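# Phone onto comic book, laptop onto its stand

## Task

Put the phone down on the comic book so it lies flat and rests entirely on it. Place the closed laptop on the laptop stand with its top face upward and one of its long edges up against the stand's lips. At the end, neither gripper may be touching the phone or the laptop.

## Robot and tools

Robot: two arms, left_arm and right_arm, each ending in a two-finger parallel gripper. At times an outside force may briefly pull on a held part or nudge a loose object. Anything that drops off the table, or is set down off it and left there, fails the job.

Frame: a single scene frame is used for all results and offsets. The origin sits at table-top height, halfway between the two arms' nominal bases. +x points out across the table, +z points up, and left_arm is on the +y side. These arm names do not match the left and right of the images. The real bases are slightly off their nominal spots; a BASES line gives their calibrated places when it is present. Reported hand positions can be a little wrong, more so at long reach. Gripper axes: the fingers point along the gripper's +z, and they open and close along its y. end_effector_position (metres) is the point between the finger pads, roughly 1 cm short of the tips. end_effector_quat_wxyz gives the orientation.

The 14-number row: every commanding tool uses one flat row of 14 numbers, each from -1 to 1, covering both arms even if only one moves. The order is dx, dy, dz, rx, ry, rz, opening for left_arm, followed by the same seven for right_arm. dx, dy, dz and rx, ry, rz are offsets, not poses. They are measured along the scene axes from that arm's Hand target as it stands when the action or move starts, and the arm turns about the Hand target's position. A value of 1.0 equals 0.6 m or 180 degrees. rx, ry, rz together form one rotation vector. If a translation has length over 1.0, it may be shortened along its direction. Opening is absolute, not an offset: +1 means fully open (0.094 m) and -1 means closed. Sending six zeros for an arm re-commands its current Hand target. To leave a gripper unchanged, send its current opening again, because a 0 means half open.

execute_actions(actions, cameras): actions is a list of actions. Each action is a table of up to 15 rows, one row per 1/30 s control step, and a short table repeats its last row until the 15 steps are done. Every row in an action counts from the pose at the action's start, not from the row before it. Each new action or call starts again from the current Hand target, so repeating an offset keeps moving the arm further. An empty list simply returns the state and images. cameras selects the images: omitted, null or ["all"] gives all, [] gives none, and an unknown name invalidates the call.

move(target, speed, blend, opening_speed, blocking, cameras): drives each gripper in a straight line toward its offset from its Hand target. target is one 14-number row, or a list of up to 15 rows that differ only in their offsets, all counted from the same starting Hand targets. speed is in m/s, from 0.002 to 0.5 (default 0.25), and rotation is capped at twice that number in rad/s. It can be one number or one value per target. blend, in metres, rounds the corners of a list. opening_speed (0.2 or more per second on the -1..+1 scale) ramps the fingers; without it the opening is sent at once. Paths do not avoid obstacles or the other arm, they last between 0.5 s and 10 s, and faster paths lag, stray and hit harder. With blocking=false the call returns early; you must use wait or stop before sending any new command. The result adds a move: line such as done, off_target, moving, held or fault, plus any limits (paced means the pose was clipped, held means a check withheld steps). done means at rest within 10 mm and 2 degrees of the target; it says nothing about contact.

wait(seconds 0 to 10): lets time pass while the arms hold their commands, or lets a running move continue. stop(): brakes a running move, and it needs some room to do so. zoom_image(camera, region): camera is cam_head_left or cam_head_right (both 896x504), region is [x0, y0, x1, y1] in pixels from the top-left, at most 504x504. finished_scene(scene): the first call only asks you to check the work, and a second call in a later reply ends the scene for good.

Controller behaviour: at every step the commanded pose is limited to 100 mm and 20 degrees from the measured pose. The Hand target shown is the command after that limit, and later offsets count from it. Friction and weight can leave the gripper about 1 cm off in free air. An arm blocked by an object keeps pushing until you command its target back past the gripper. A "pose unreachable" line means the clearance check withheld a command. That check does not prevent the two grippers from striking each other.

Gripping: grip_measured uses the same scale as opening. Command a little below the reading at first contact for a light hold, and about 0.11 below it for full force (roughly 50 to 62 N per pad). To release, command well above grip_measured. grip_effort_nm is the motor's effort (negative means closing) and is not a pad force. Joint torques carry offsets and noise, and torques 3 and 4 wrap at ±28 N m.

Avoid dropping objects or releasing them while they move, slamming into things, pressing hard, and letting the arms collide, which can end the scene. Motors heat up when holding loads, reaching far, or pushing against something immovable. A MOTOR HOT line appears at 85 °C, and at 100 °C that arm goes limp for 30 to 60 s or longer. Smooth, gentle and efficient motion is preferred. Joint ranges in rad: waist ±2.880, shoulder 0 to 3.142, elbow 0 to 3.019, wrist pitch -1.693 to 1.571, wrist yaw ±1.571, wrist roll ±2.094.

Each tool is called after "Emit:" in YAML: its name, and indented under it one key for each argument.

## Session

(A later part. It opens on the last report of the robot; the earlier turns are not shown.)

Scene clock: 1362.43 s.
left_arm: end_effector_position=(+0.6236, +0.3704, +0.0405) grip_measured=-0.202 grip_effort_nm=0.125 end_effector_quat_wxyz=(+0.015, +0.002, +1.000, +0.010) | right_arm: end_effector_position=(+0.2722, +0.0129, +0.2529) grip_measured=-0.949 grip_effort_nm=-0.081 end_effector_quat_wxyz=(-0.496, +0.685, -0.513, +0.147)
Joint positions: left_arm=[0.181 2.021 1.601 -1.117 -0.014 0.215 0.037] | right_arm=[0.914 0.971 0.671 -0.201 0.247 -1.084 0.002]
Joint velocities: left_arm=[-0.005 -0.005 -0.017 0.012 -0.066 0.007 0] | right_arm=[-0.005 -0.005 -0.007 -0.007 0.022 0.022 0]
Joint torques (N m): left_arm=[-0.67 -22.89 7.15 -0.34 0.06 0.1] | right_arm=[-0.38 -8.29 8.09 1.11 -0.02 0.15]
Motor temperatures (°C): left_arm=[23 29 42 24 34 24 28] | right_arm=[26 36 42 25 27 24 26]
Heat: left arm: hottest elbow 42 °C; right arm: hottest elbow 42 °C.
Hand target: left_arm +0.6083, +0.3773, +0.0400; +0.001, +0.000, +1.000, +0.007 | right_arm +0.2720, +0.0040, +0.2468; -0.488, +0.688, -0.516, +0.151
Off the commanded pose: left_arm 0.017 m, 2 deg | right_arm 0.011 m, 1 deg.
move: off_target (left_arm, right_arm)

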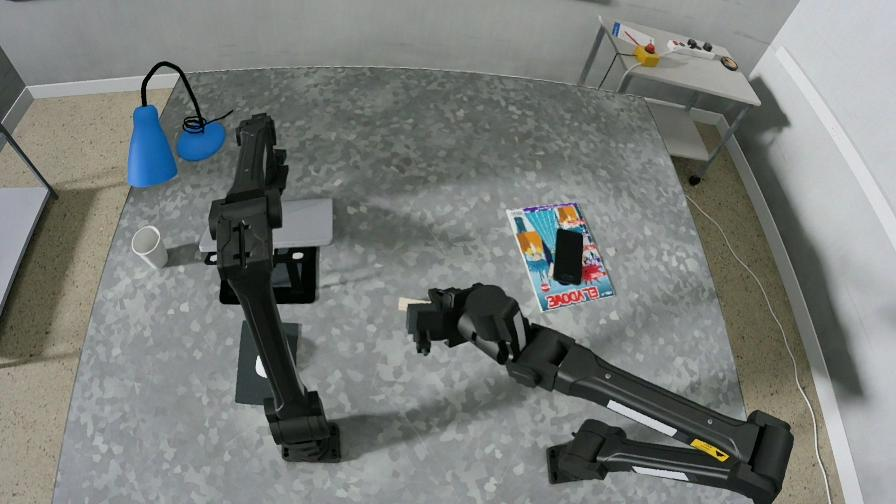

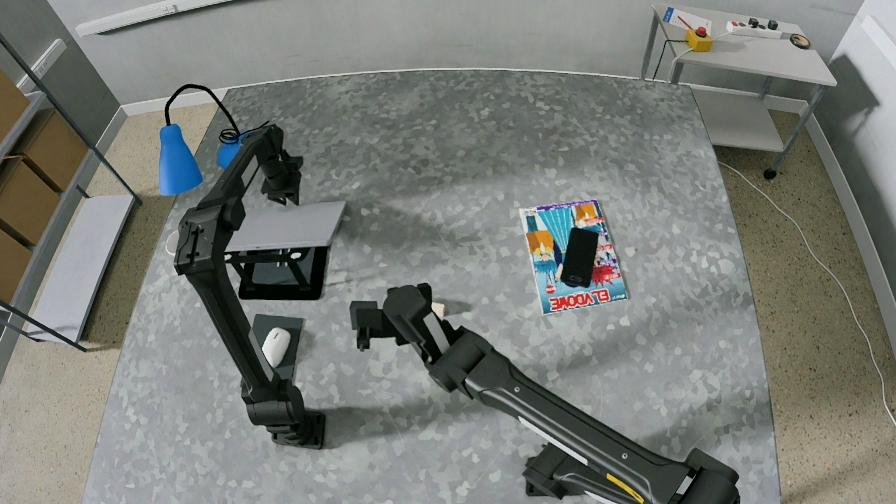

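Emit:
move:
  target:
    - [0.06, 0.0, 0.0, 0, 0, 0, -0.2, 0, 0, 0, 0.0, 0, 0, -0.95]
    - [0.06, 0, -0.035, 0, 0, 0, -0.2, 0, 0, 0, 0.0, 0, 0, -0.95]
  speed: 0.05
  cameras: []

Emit:
move:
  target: [-0.07, 0.0, 0.0, 0, 0, 0, -0.2, 0, 0, 0, 0.0, 0, 0, -0.95]
  speed: 0.03

Emit:
zoom_image:
  camera: "cam_head_right"
  region: [180, 130, 380, 280]

Emit:
zoom_image:
  camera: "cam_head_left"
  region: [180, 130, 380, 280]

Scene clock: 1368.23 s.
left_arm: end_effector_position=(+0.6344, +0.3726, +0.0247) grip_measured=-0.202 grip_effort_nm=0.125 end_effector_quat_wxyz=(+0.000, +0.002, +1.000, +0.007) | right_arm: end_effector_position=(+0.2722, +0.0129, +0.2529) grip_measured=-0.949 grip_effort_nm=-0.085 end_effector_quat_wxyz=(-0.496, +0.685, -0.513, +0.147)
Joint positions: left_arm=[0.181 2.083 1.66 -1.144 -0.014 0.215 0.037] | right_arm=[0.914 0.971 0.671 -0.201 0.247 -1.084 0.002]
Joint velocities: left_arm=[0.015 0.005 -0.002 -0.002 -0.066 -0.022 0] | right_arm=[-0.005 -0.005 0.002 -0.002 -0.051 0.037 0]
Joint torques (N m): left_arm=[-0.85 -20.13 12.77 0.2 0 0.02] | right_arm=[-0.32 -8.35 8.1 1.11 -0.01 0.14]
Motor temperatures (°C): left_arm=[23 29 42 24 34 24 28] | right_arm=[26 36 42 25 27 24 26]
Heat: left arm: hottest elbow 42 °C; right arm: hottest elbow 42 °C.
Hand target: left_arm +0.6441, +0.3766, +0.0189; +0.001, +0.000, +1.000, +0.007 | right_arm +0.2720, +0.0040, +0.2468; -0.488, +0.688, -0.516, +0.151
Off the commanded pose: left_arm 0.012 m, 0 deg | right_arm 0.011 m, 1 deg.
move: off_target (left_arm, right_arm)
No camera images: "cameras" was empty.

Scene clock: 1370.03 s.
left_arm: end_effector_position=(+0.6308, +0.3716, +0.0287) grip_measured=-0.202 grip_effort_nm=0.125 end_effector_quat_wxyz=(+0.034, +0.002, +0.999, +0.013) | right_arm: end_effector_position=(+0.2722, +0.0129, +0.2529) grip_measured=-0.949 grip_effort_nm=-0.081 end_effector_quat_wxyz=(-0.496, +0.685, -0.513, +0.147)
Joint positions: left_arm=[0.181 2.029 1.58 -1.049 -0.012 0.215 0.037] | right_arm=[0.914 0.971 0.671 -0.201 0.247 -1.084 0.002]
Joint velocities: left_arm=[-0.015 -0.005 -0.007 -0.002 -0.022 -0.066 0] | right_arm=[-0.015 0.005 -0.012 -0.012 -0.051 0.037 -0.001]
Joint torques (N m): left_arm=[-0.26 -22.42 5.42 -0.87 -0.01 0.13] | right_arm=[-0.38 -8.29 8.1 1.13 -0.01 0.14]
Motor temperatures (°C): left_arm=[23 29 41 24 34 24 27] | right_arm=[26 35 42 25 27 24 26]
Heat: left arm: hottest elbow 41 °C; right arm: hottest elbow 42 °C.
Hand target: left_arm +0.6021, +0.3771, +0.0191; +0.001, +0.000, +1.000, +0.007 | right_arm +0.2720, +0.0040, +0.2468; -0.488, +0.688, -0.516, +0.151
Off the commanded pose: left_arm 0.031 m, 4 deg | right_arm 0.011 m, 1 deg.
move: off_target (left_arm, right_arm)

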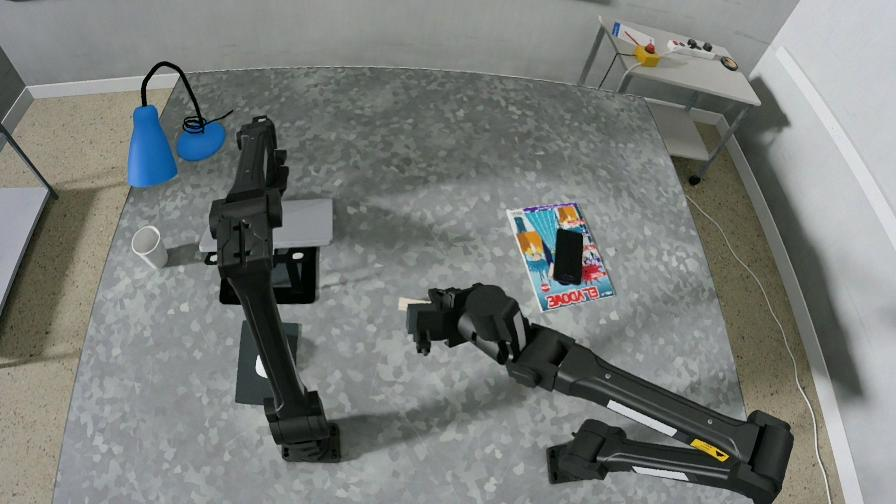

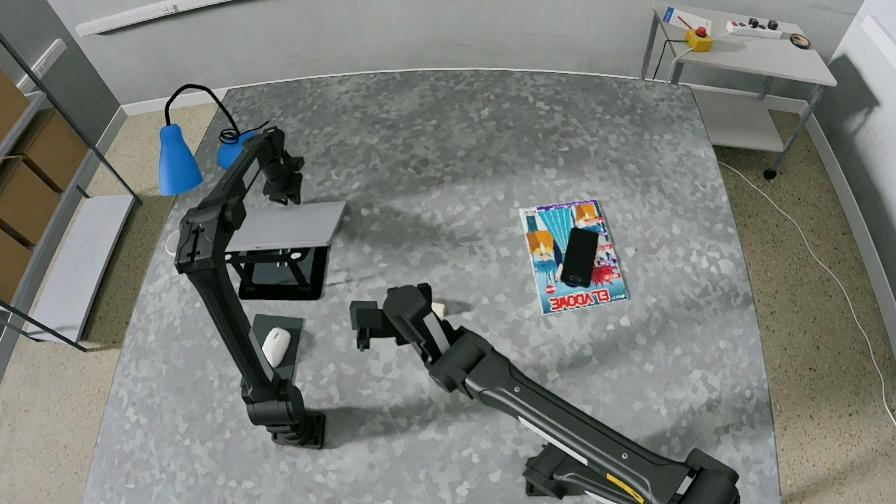

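Scaled by 2.520.

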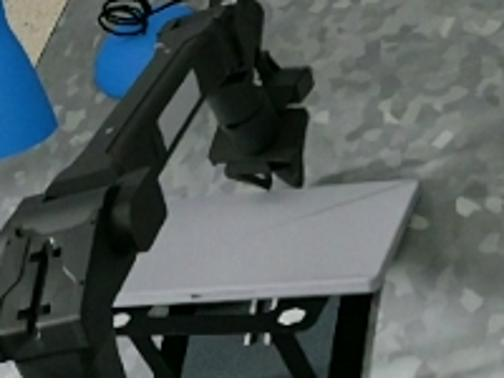

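Scaled by 2.520.

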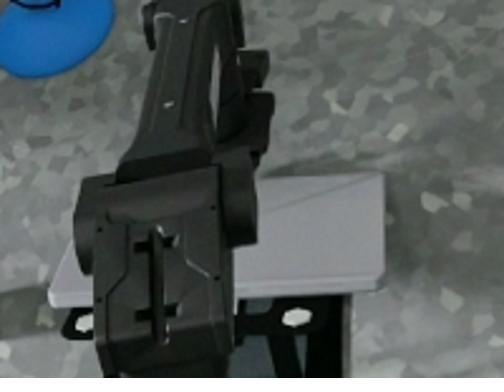

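Emit:
move:
  target: [-0.06, 0.0, 0.0, 0, 0, 0, -0.2, 0, 0, 0, 0.0, 0, 0, -0.95]
  speed: 0.03

Emit:
zoom_image:
  camera: "cam_head_right"
  region: [180, 130, 380, 280]

Scene clock: 1373.90 s.
left_arm: end_effector_position=(+0.5963, +0.3665, +0.0279) grip_measured=-0.202 grip_effort_nm=0.125 end_effector_quat_wxyz=(+0.033, +0.001, +0.999, +0.011) | right_arm: end_effector_position=(+0.2722, +0.0129, +0.2529) grip_measured=-0.949 grip_effort_nm=-0.081 end_effector_quat_wxyz=(-0.496, +0.685, -0.513, +0.147)
Joint positions: left_arm=[0.187 1.951 1.449 -1 -0.007 0.217 0.037] | right_arm=[0.914 0.971 0.671 -0.201 0.247 -1.084 0.002]
Joint velocities: left_arm=[-0.024 -0.015 -0.007 0.007 0.095 0.007 0] | right_arm=[-0.024 0.005 0.012 -0.012 -0.022 -0.037 -0.001]
Joint torques (N m): left_arm=[1.03 -21.3 5.18 -0.73 -0.17 0.28] | right_arm=[-0.38 -8.23 8.1 1.11 -0.01 0.14]
Motor temperatures (°C): left_arm=[23 29 41 24 34 24 27] | right_arm=[26 35 42 25 27 24 26]
Heat: left arm: hottest elbow 41 °C; right arm: hottest elbow 42 °C.
Hand target: left_arm +0.5659, +0.3776, +0.0193; +0.001, +0.000, +1.000, +0.007 | right_arm +0.2720, +0.0040, +0.2468; -0.488, +0.688, -0.516, +0.151
Off the commanded pose: left_arm 0.033 m, 4 deg | right_arm 0.011 m, 1 deg.
move: off_target (left_arm, right_arm)

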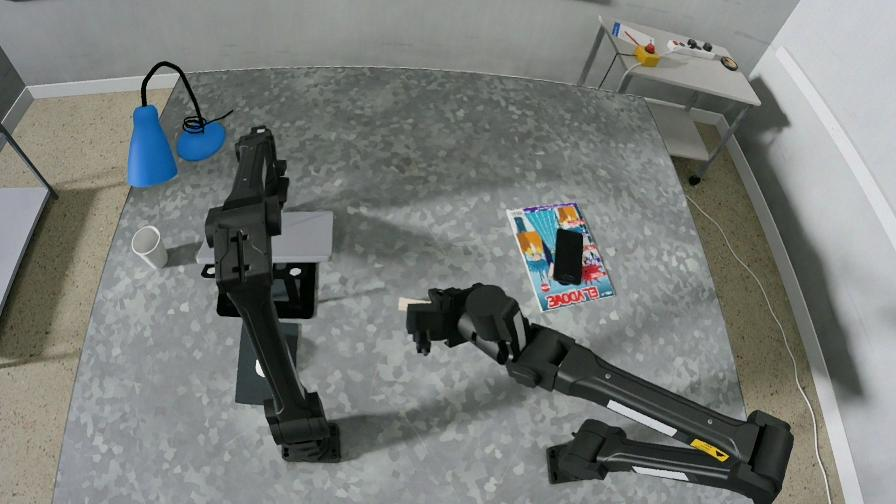

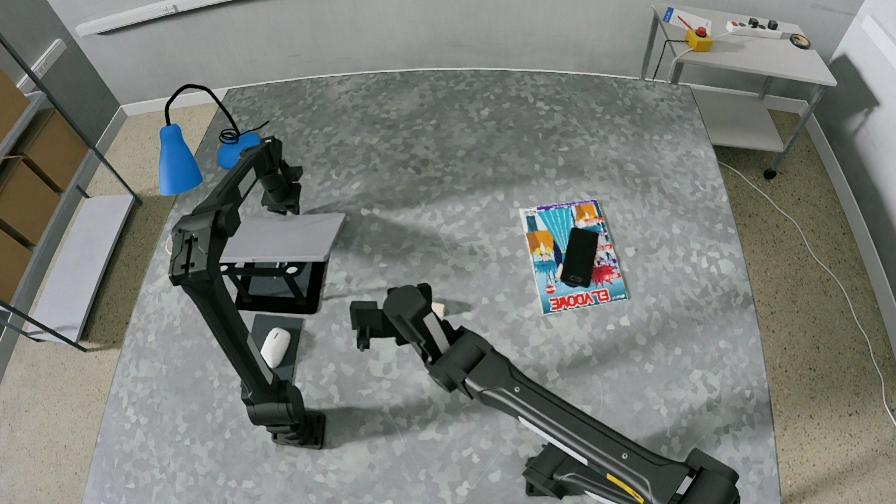

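Scaled by 2.520.

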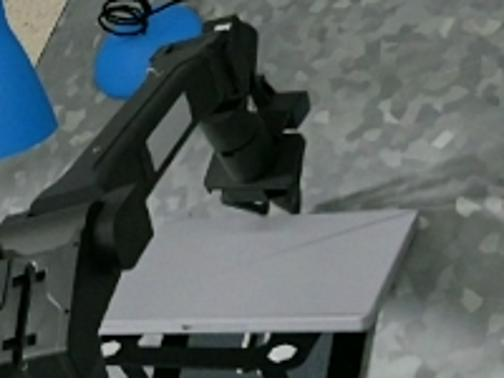

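Emit:
move:
  target:
    - [0.1, 0.0, 0.0, 0, 0, 0, -0.2, 0, 0, 0, 0.0, 0, 0, -0.95]
    - [0.1, -0.01, 0.05, 0, 0, 0, -0.2, 0, 0, 0, 0.0, 0, 0, -0.95]
  speed: 0.05

Emit:
zoom_image:
  camera: "cam_head_right"
  region: [220, 160, 370, 330]

Scene clock: 1396.10 s.
left_arm: end_effector_position=(+0.6023, +0.3683, +0.0227) grip_measured=-0.202 grip_effort_nm=0.125 end_effector_quat_wxyz=(-0.027, +0.001, +1.000, -0.001) | right_arm: end_effector_position=(+0.2722, +0.0129, +0.2529) grip_measured=-0.949 grip_effort_nm=-0.085 end_effector_quat_wxyz=(-0.496, +0.685, -0.513, +0.147)
Joint positions: left_arm=[0.187 2.041 1.583 -1.165 -0.01 0.217 0.037] | right_arm=[0.914 0.971 0.671 -0.201 0.247 -1.084 0.002]
Joint velocities: left_arm=[0.005 -0.005 0.002 -0.032 -0.051 -0.022 0.001] | right_arm=[-0.005 -0.015 0.007 -0.012 -0.022 -0.007 0]
Joint torques (N m): left_arm=[-1.9 -23.06 15.04 -0.2 -0.14 -0.03] | right_arm=[-0.38 -8.35 8.1 1.13 -0.01 0.15]
Motor temperatures (°C): left_arm=[23 28 39 24 33 24 27] | right_arm=[26 35 42 25 27 24 26]
Heat: left arm: hottest elbow 39 °C; right arm: hottest elbow 42 °C.
Hand target: left_arm +0.6263, +0.3712, +0.0490; +0.001, +0.000, +1.000, +0.007 | right_arm +0.2720, +0.0040, +0.2468; -0.488, +0.688, -0.516, +0.151
Off the commanded pose: left_arm 0.036 m, 3 deg | right_arm 0.011 m, 1 deg.
move: off_target (left_arm, right_arm)

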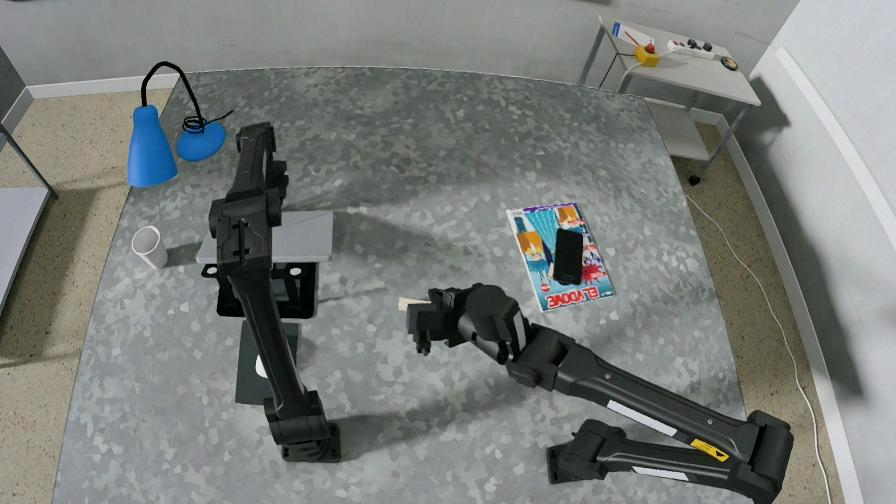

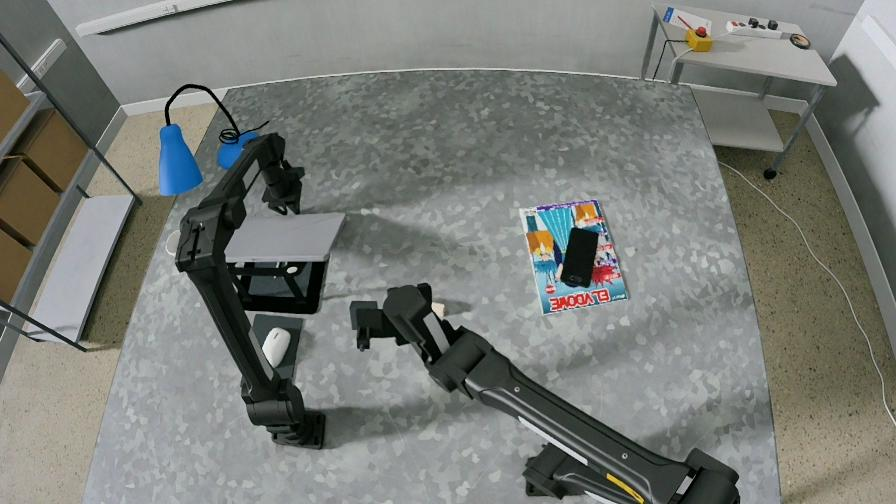

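Scaled by 2.965.

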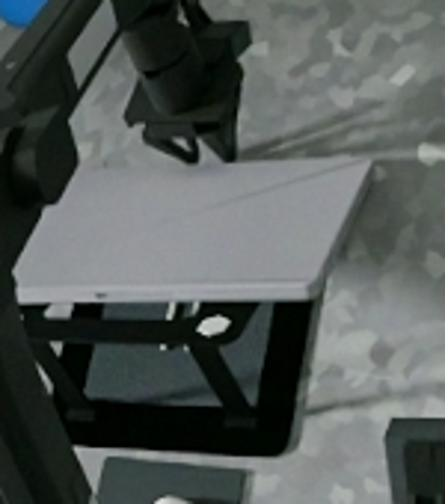

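Emit:
move:
  target: [0.04, 0.0, 0.0, 0, 0, 0, -0.2, 0, 0, 0, 0.0, 0, 0, -0.95]
  speed: 0.03

Emit:
zoom_image:
  camera: "cam_head_right"
  region: [220, 160, 370, 330]

Scene clock: 1400.67 s.
left_arm: end_effector_position=(+0.6267, +0.3725, +0.0339) grip_measured=-0.202 grip_effort_nm=0.120 end_effector_quat_wxyz=(-0.019, -0.002, +1.000, +0.001) | right_arm: end_effector_position=(+0.2722, +0.0129, +0.2529) grip_measured=-0.949 grip_effort_nm=-0.081 end_effector_quat_wxyz=(-0.496, +0.685, -0.513, +0.147)
Joint positions: left_arm=[0.185 2.079 1.678 -1.207 -0.01 0.21 0.037] | right_arm=[0.914 0.971 0.671 -0.201 0.247 -1.084 0.002]
Joint velocities: left_arm=[0.005 -0.015 -0.002 0.002 -0.022 -0.022 -0.001] | right_arm=[0.005 0.015 0.002 -0.002 -0.007 0.007 0.001]
Joint torques (N m): left_arm=[-2.78 -21.89 15.66 -0.16 -0.11 -0.06] | right_arm=[-0.32 -8.29 8.08 1.11 -0.01 0.14]
Motor temperatures (°C): left_arm=[23 29 40 24 33 24 27] | right_arm=[26 35 42 25 26 24 26]
Heat: left arm: hottest elbow 40 °C; right arm: hottest elbow 42 °C.
Hand target: left_arm +0.6504, +0.3710, +0.0489; +0.001, +0.000, +1.000, +0.007 | right_arm +0.2720, +0.0040, +0.2468; -0.488, +0.688, -0.516, +0.151
Off the commanded pose: left_arm 0.028 m, 2 deg | right_arm 0.011 m, 1 deg.
move: off_target (left_arm, right_arm)

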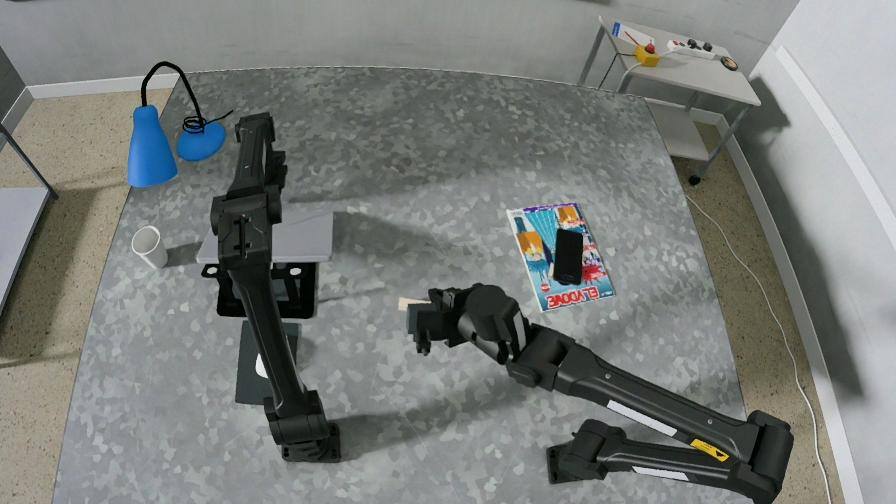

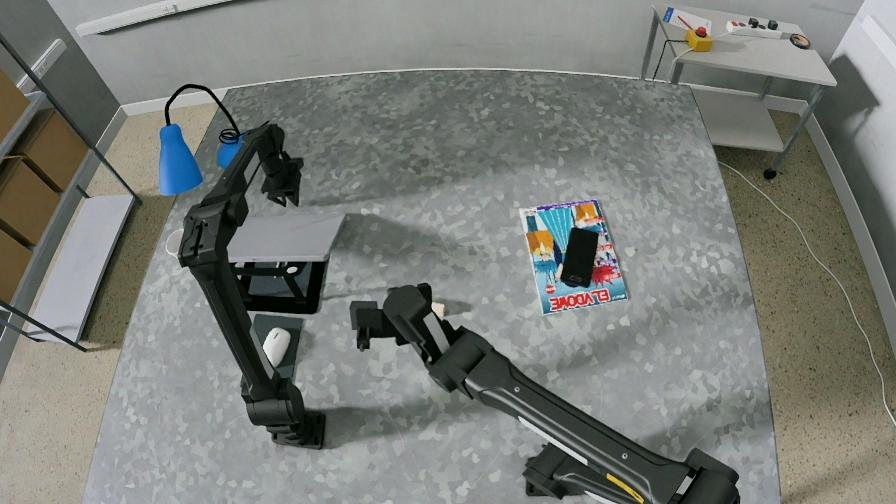

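Scaled by 2.965.

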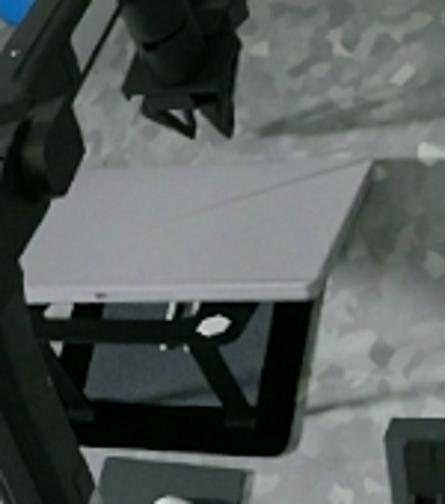

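Emit:
move:
  target: [0.0, 0.0, 0.0, 0, 0, 0, -0.2, -0.02, 0.10, 0.06, 0.115, 0.373, -0.526, -0.2]
  speed: 0.2
  cameras: ["cam_head_right"]

Scene clock: 1435.13 s.
left_arm: end_effector_position=(+0.6266, +0.3725, +0.0339) grip_measured=-0.202 grip_effort_nm=0.125 end_effector_quat_wxyz=(-0.019, -0.002, +1.000, +0.001) | right_arm: end_effector_position=(+0.2474, +0.0542, +0.2693) grip_measured=-0.201 grip_effort_nm=0.061 end_effector_quat_wxyz=(-0.012, -0.007, +1.000, -0.004)
Joint positions: left_arm=[0.185 2.079 1.678 -1.207 -0.01 0.21 0.037] | right_arm=[0.915 1.549 1.561 -1.604 -0.014 0.906 0.038]
Joint velocities: left_arm=[-0.005 0.005 0.012 0.012 -0.022 -0.022 -0.001] | right_arm=[-0.005 0.005 -0.002 -0.002 -0.051 0.037 0.001]
Joint torques (N m): left_arm=[-2.43 -21.54 15.75 -0.27 -0.13 -0.11] | right_arm=[-0.21 -13.86 12.83 -0.24 -0.02 0.23]
Motor temperatures (°C): left_arm=[23 30 41 24 32 24 27] | right_arm=[26 34 43 25 26 24 26]
Heat: left arm: hottest elbow 41 °C; right arm: hottest elbow 43 °C.
Hand target: left_arm +0.6504, +0.3709, +0.0489; +0.001, +0.000, +1.000, +0.007 | right_arm +0.2618, +0.0651, +0.2807; -0.006, +0.003, +1.000, +0.006
Off the commanded pose: left_arm 0.028 m, 2 deg | right_arm 0.021 m, 2 deg.
move: off_target (left_arm, right_arm)
Images, in order (width x height): cam_head_right 896x504.

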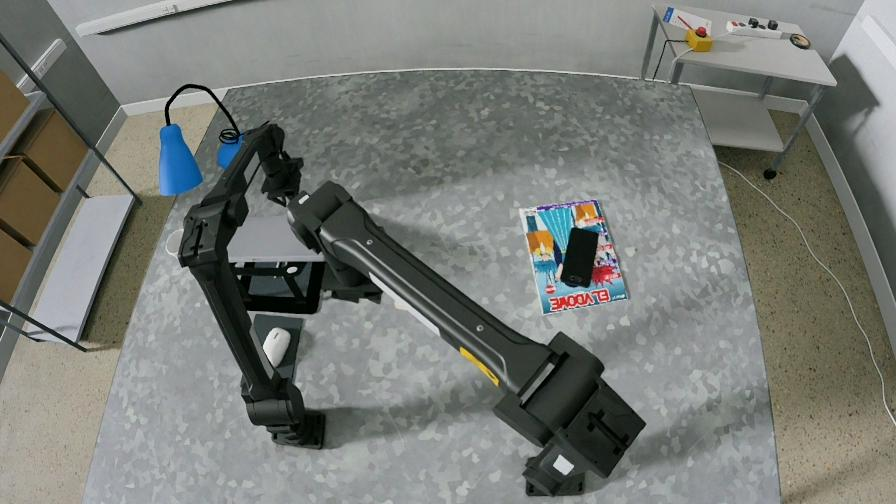

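Emit:
move:
  target:
    - [0.0, 0.0, 0.0, 0, 0, 0, -0.2, -0.04, 0.06, -0.30, 0, 0,0, 0.2]
    - [0.0, 0.0, 0.0, 0, 0, 0, -0.2, -0.02, 0.25, -0.37, 0, 0,0, 0.2]
  speed: 0.15
  blend: 0.03

Emit:
zoom_image:
  camera: "cam_head_right"
  region: [200, 200, 400, 380]

Emit:
zoom_image:
  camera: "cam_head_left"
  region: [200, 200, 400, 380]

Scene clock: 1440.90 s.
left_arm: end_effector_position=(+0.6266, +0.3725, +0.0339) grip_measured=-0.202 grip_effort_nm=0.125 end_effector_quat_wxyz=(-0.019, -0.002, +1.000, +0.001) | right_arm: end_effector_position=(+0.2483, +0.1924, +0.0542) grip_measured=+0.199 grip_effort_nm=0.066 end_effector_quat_wxyz=(-0.009, +0.004, +1.000, -0.001)
Joint positions: left_arm=[0.185 2.079 1.678 -1.207 -0.01 0.209 0.037] | right_arm=[1.059 1.96 1.542 -1.163 -0.015 1.073 0.056]
Joint velocities: left_arm=[0.005 -0.005 -0.002 -0.012 -0.037 0.007 -0.001] | right_arm=[0.005 -0.024 0.007 0.007 -0.037 0.066 0]
Joint torques (N m): left_arm=[-2.96 -21.95 15.72 0.1 -0.13 -0.09] | right_arm=[1.2 -19.72 11.66 -0.29 0.06 0.22]
Motor temperatures (°C): left_arm=[23 30 42 24 32 24 27] | right_arm=[26 34 45 25 26 24 26]
Heat: left arm: hottest elbow 42 °C; right arm: hottest elbow 45 °C.
Hand target: left_arm +0.6504, +0.3709, +0.0489; +0.001, +0.000, +1.000, +0.007 | right_arm +0.2520, +0.2112, +0.0562; -0.006, +0.003, +1.000, +0.005
Off the commanded pose: left_arm 0.028 m, 2 deg | right_arm 0.023 m, 1 deg.
move: off_target (left_arm, right_arm)

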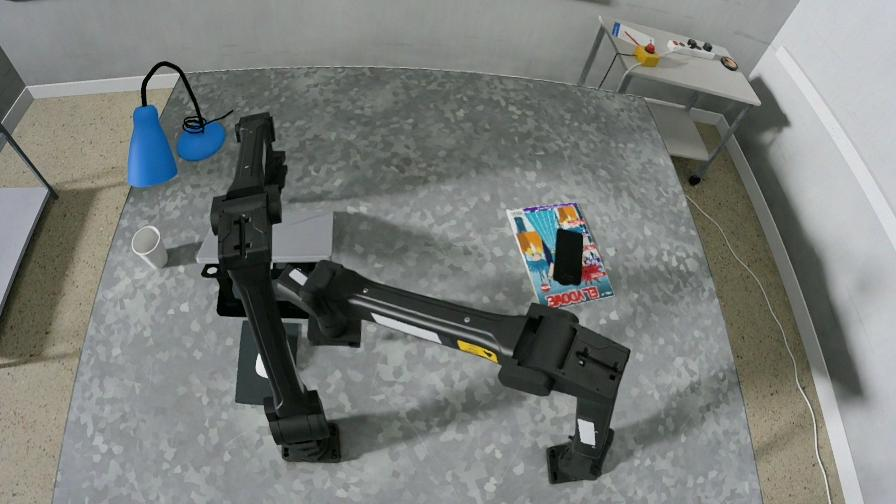

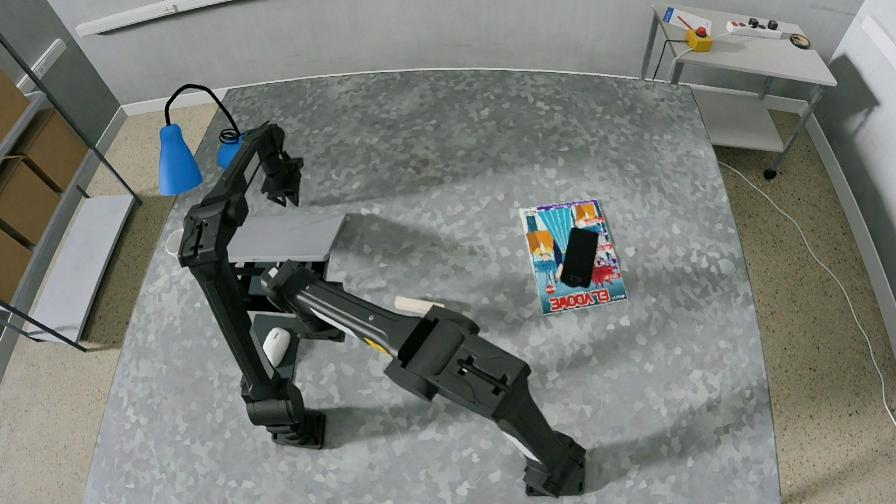

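Scaled by 2.520.

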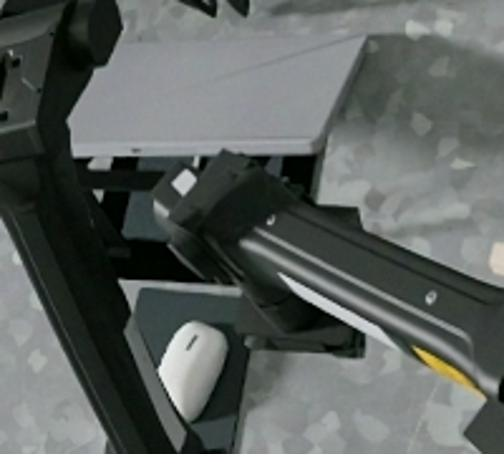

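Scaled by 2.520.

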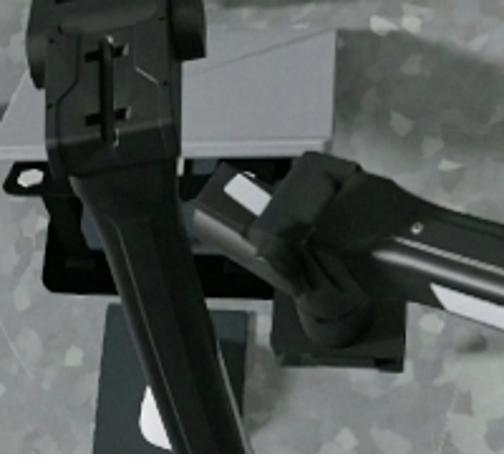

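Emit:
execute_actions:
  actions: []

Emit:
zoom_image:
  camera: "cam_head_left"
  region: [160, 170, 400, 390]

Scene clock: 1456.47 s.
left_arm: end_effector_position=(+0.6266, +0.3725, +0.0339) grip_measured=-0.202 grip_effort_nm=0.125 end_effector_quat_wxyz=(-0.019, -0.002, +1.000, +0.001) | right_arm: end_effector_position=(+0.2481, +0.1920, +0.0542) grip_measured=+0.199 grip_effort_nm=0.061 end_effector_quat_wxyz=(-0.010, +0.004, +1.000, -0.002)
Joint positions: left_arm=[0.185 2.079 1.678 -1.207 -0.01 0.209 0.037] | right_arm=[1.059 1.96 1.542 -1.165 -0.015 1.073 0.056]
Joint velocities: left_arm=[-0.005 -0.015 -0.017 -0.017 -0.022 0.022 -0.001] | right_arm=[-0.005 0.005 0.017 -0.007 -0.066 0.051 0]
Joint torques (N m): left_arm=[-2.14 -21.48 15.54 -0.17 -0.12 -0.08] | right_arm=[1.2 -19.55 11.62 -0.27 0.06 0.22]
Motor temperatures (°C): left_arm=[23 30 42 24 32 24 27] | right_arm=[26 36 48 25 26 24 26]
Heat: left arm: hottest elbow 42 °C; right arm: hottest elbow 48 °C.
Hand target: left_arm +0.6504, +0.3709, +0.0489; +0.001, +0.000, +1.000, +0.007 | right_arm +0.2520, +0.2112, +0.0562; -0.006, +0.003, +1.000, +0.005
Tool commands: left_gripper/opening=-0.2 right_gripper/opening=+0.2
Off the commanded pose: left_arm 0.028 m, 2 deg | right_arm 0.024 m, 1 deg.

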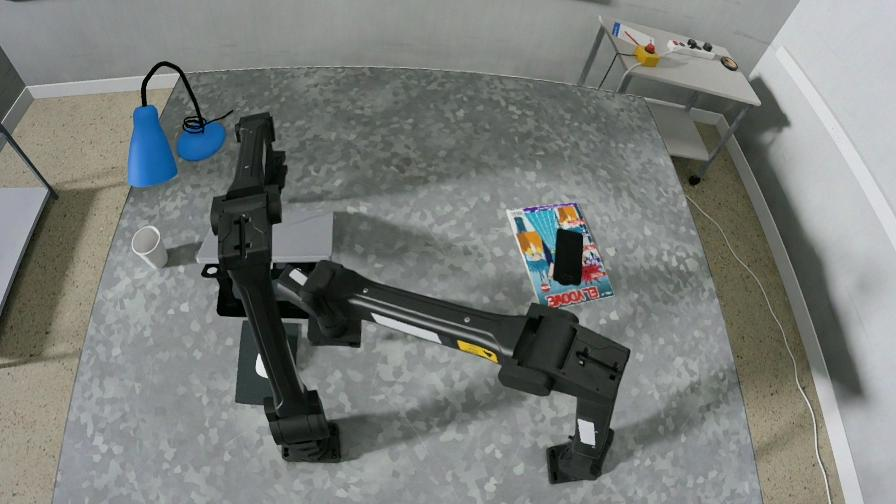

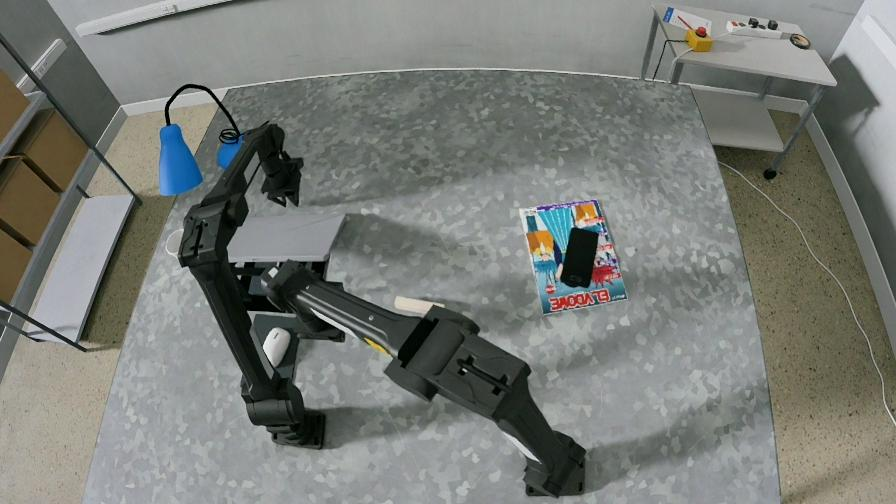

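Scaled by 2.100.

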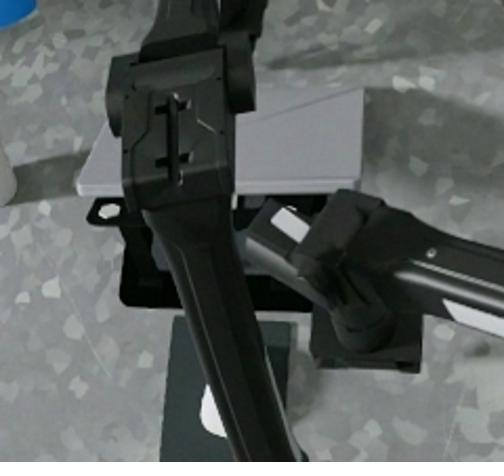

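Emit:
move:
  target: [0,0,0,0,0,0,-0.2,0.0167,0.223,0.0067,0,0,0,0.85]
  speed: 0.12

Emit:
zoom_image:
  camera: "cam_head_right"
  region: [160, 170, 400, 390]

Scene clock: 1471.17 s.
left_arm: end_effector_position=(+0.6266, +0.3725, +0.0339) grip_measured=-0.202 grip_effort_nm=0.125 end_effector_quat_wxyz=(-0.019, -0.002, +1.000, +0.001) | right_arm: end_effector_position=(+0.2542, +0.2530, +0.0619) grip_measured=+0.849 grip_effort_nm=0.071 end_effector_quat_wxyz=(-0.013, +0.035, +0.999, -0.013)
Joint positions: left_arm=[0.185 2.079 1.678 -1.207 -0.01 0.209 0.037] | right_arm=[1.098 2.111 1.811 -1.305 -0.013 1.173 0.087]
Joint velocities: left_arm=[-0.015 -0.005 0.012 0.012 0.022 0.007 0] | right_arm=[0.024 -0.005 -0.002 -0.017 0.066 0.037 0]
Joint torques (N m): left_arm=[-1.96 -21.48 15.56 -0.18 -0.15 -0.06] | right_arm=[0.5 -26.17 6.54 0.17 0.06 0.09]
Motor temperatures (°C): left_arm=[23 30 43 24 31 24 27] | right_arm=[26 38 50 25 26 24 26]
Heat: left arm: hottest elbow 43 °C; right arm: hottest elbow 50 °C.
Hand target: left_arm +0.6501, +0.3708, +0.0490; +0.001, +0.000, +1.000, +0.007 | right_arm +0.2532, +0.2483, +0.0623; -0.014, +0.033, +0.999, -0.013
Off the commanded pose: left_arm 0.028 m, 2 deg | right_arm 0.092 m, 4 deg.
move: held (right_arm; a check stopped the path), off_target (left_arm); limits=held
pose unreachable (right arm): on one or more control steps of this call, first in action 0 (counted from 0), this arm could not follow its commanded pose, so it was not sent that pose on those steps. It may still have moved: this result reports where it is.
cause: moving toward the commanded pose would bring a part of the arm too close to another arm (this arm's forearm (the part past joint 3) and the left arm's upper arm (the part past joint 2), along the way the arms are being sent, or toward where that arm still pushes).

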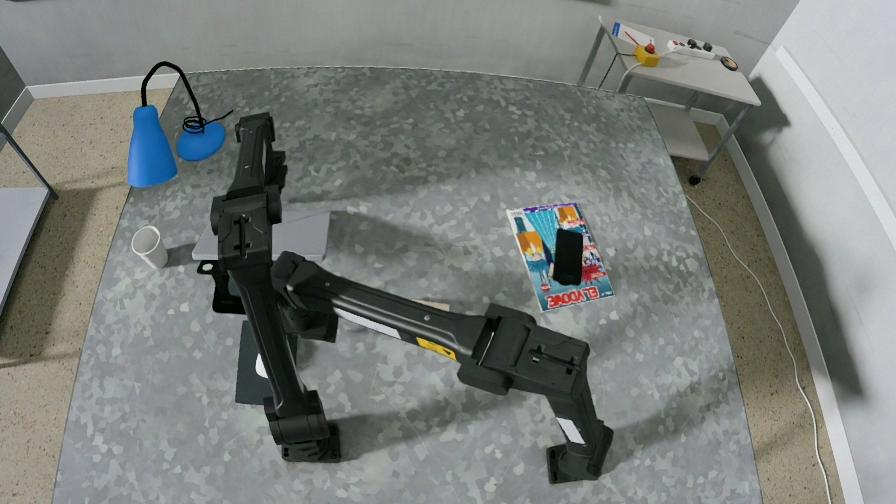

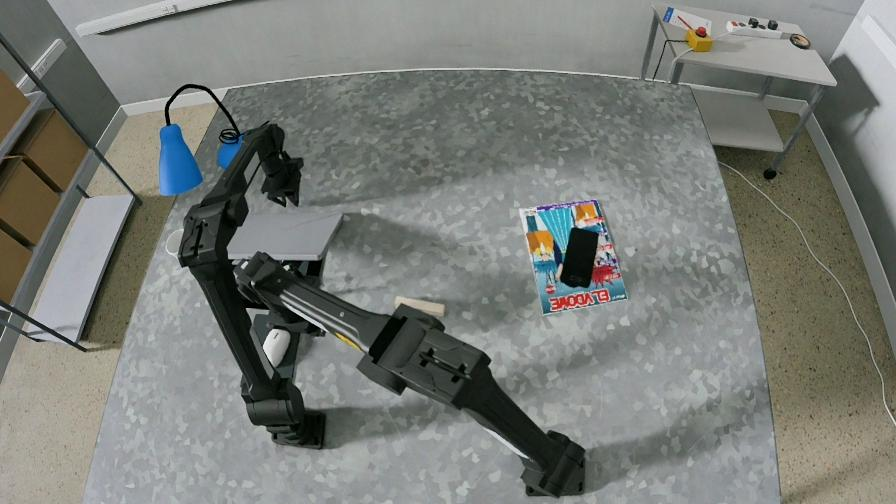

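Scaled by 2.100.

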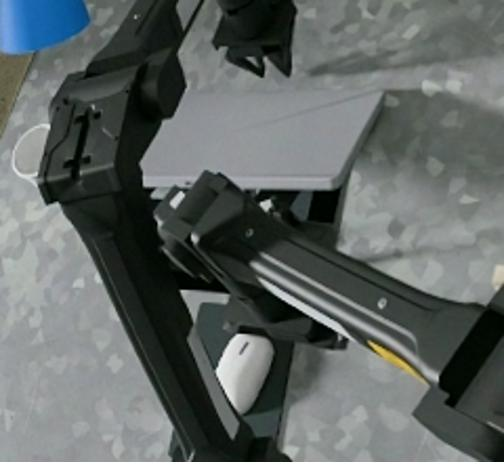

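Emit:
move:
  target:
    - [0,0,0,0,0,0,-0.2,0.0,-0.12,0.23,0,0,0,1]
    - [0,0,0,0,0,0,-0.2,0.028,-0.18,0.25,0.335,-0.1434,-0.3785,1]
  speed: 0.2

Scene clock: 1514.53 s.
left_arm: end_effector_position=(+0.6266, +0.3725, +0.0339) grip_measured=-0.202 grip_effort_nm=0.125 end_effector_quat_wxyz=(-0.019, -0.002, +1.000, +0.001) | right_arm: end_effector_position=(+0.2494, +0.2413, +0.0733) grip_measured=+0.998 grip_effort_nm=0.066 end_effector_quat_wxyz=(-0.017, +0.033, +0.999, -0.020)
Joint positions: left_arm=[0.185 2.079 1.678 -1.207 -0.01 0.209 0.037] | right_arm=[1.097 2.079 1.788 -1.33 -0.013 1.168 0.094]
Joint velocities: left_arm=[0.005 0.015 -0.002 0.007 0.051 0.007 -0.001] | right_arm=[-0.015 -0.005 -0.007 -0.007 -0.051 -0.037 0.001]
Joint torques (N m): left_arm=[-1.61 -21.95 15.08 -0.17 -0.11 -0.06] | right_arm=[0.67 -23.59 8.31 0.38 0.07 0.16]
Motor temperatures (°C): left_arm=[23 31 44 24 31 24 27] | right_arm=[26 38 44 25 25 24 25]
Heat: left arm: hottest elbow 44 °C; right arm: hottest elbow 44 °C.
Hand target: left_arm +0.6493, +0.3706, +0.0493; +0.001, +0.000, +1.000, +0.007 | right_arm +0.2506, +0.2447, +0.0665; -0.016, +0.033, +0.999, -0.020
Off the commanded pose: left_arm 0.028 m, 2 deg | right_arm 0.173 m, 95 deg.
led back after a hold (left arm): the arm was led back toward your command in small steps, so it may still be short of it.
move: held (right_arm; a check stopped the path), off_target (left_arm); path passed 0 of 2 targets; limits=held
pose unreachable (left arm): on one or more control steps of this call, first in action 0 (counted from 0), this arm could not follow its commanded pose, so it was not sent that pose on those steps. It may still have moved: this result reports where it is.
cause: moving toward the commanded pose would bring a part of the arm too close to another arm (this arm's upper arm (the part past joint 2) and the right arm's wrist (the part past joint 4), along the way the arms are being sent, or toward where that arm still pushes).
pose unreachable (right arm): on one or more control steps of this call, first in action 0 (counted from 0), this arm could not follow its commanded pose, so it was not sent that pose on those steps. It may still have moved: this result reports where it is.
cause: moving toward the commanded pose would bring a part of the arm too close to another arm (this arm's wrist (the part past joint 4) and the left arm's upper arm (the part past joint 2), along the way the arms are being sent, or toward where that arm still pushes).

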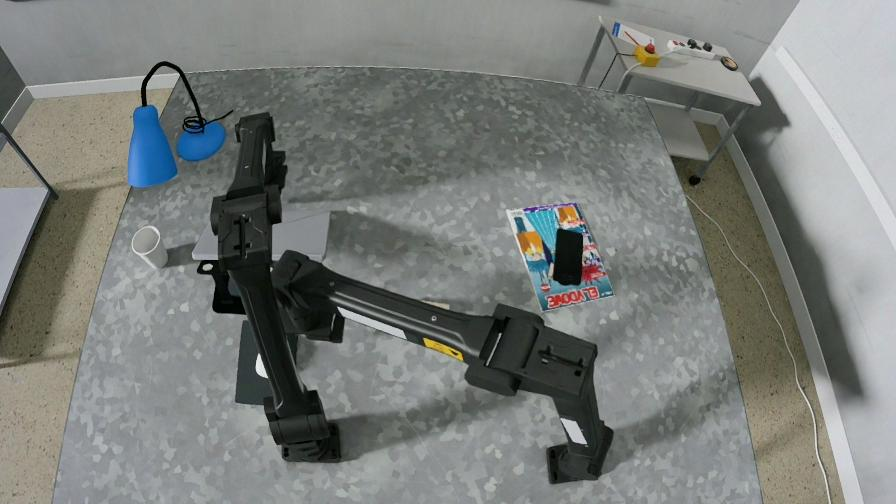

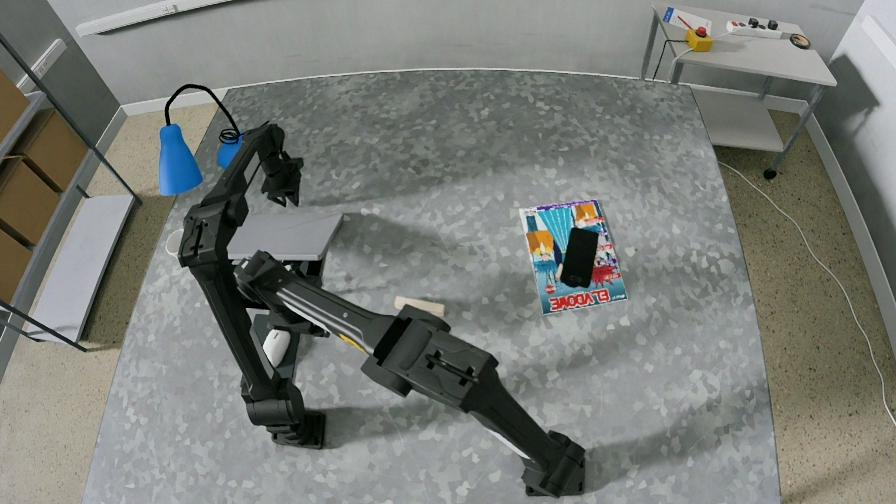

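Emit:
move:
  target:
    - [0,0,0,0,0,0,-0.2,0.0,-0.17,0.0,0,0,0,1]
    - [0,0,0,0,0,0,-0.2,0.0,-0.2,0.23,0,0,0,1]
  speed: 0.15

Scene clock: 1518.20 s.
left_arm: end_effector_position=(+0.6266, +0.3725, +0.0339) grip_measured=-0.202 grip_effort_nm=0.129 end_effector_quat_wxyz=(-0.019, -0.002, +1.000, +0.001) | right_arm: end_effector_position=(+0.2347, +0.1173, +0.1827) grip_measured=+0.999 grip_effort_nm=0.061 end_effector_quat_wxyz=(-0.030, +0.031, +0.998, -0.042)
Joint positions: left_arm=[0.185 2.079 1.678 -1.207 -0.01 0.209 0.037] | right_arm=[1.013 1.739 1.567 -1.501 -0.009 1.079 0.094]
Joint velocities: left_arm=[0.024 0.005 0.002 -0.012 0.051 -0.007 0.001] | right_arm=[-0.015 0.005 -0.007 -0.022 -0.037 0.007 0.001]
Joint torques (N m): left_arm=[-1.85 -21.95 15.21 -0.21 -0.11 -0.05] | right_arm=[-0.38 -19.02 11.92 -0.32 0.13 0.08]
Motor temperatures (°C): left_arm=[23 31 44 24 31 24 27] | right_arm=[26 38 44 25 25 24 25]
Heat: left arm: hottest elbow 44 °C; right arm: hottest elbow 44 °C.
Hand target: left_arm +0.6493, +0.3706, +0.0493; +0.001, +0.000, +1.000, +0.007 | right_arm +0.2485, +0.1270, +0.2065; -0.016, +0.033, +0.999, -0.019
Off the commanded pose: left_arm 0.027 m, 2 deg | right_arm 0.028 m, 3 deg.
move: off_target (left_arm, right_arm)

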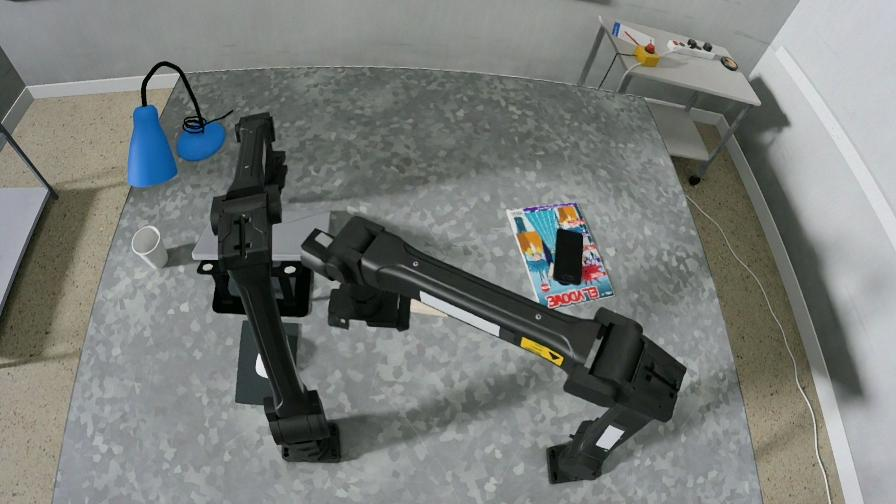

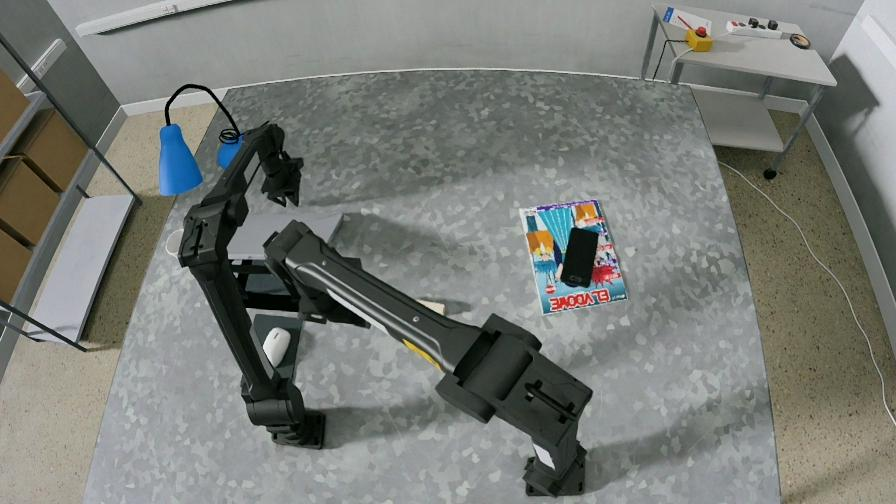

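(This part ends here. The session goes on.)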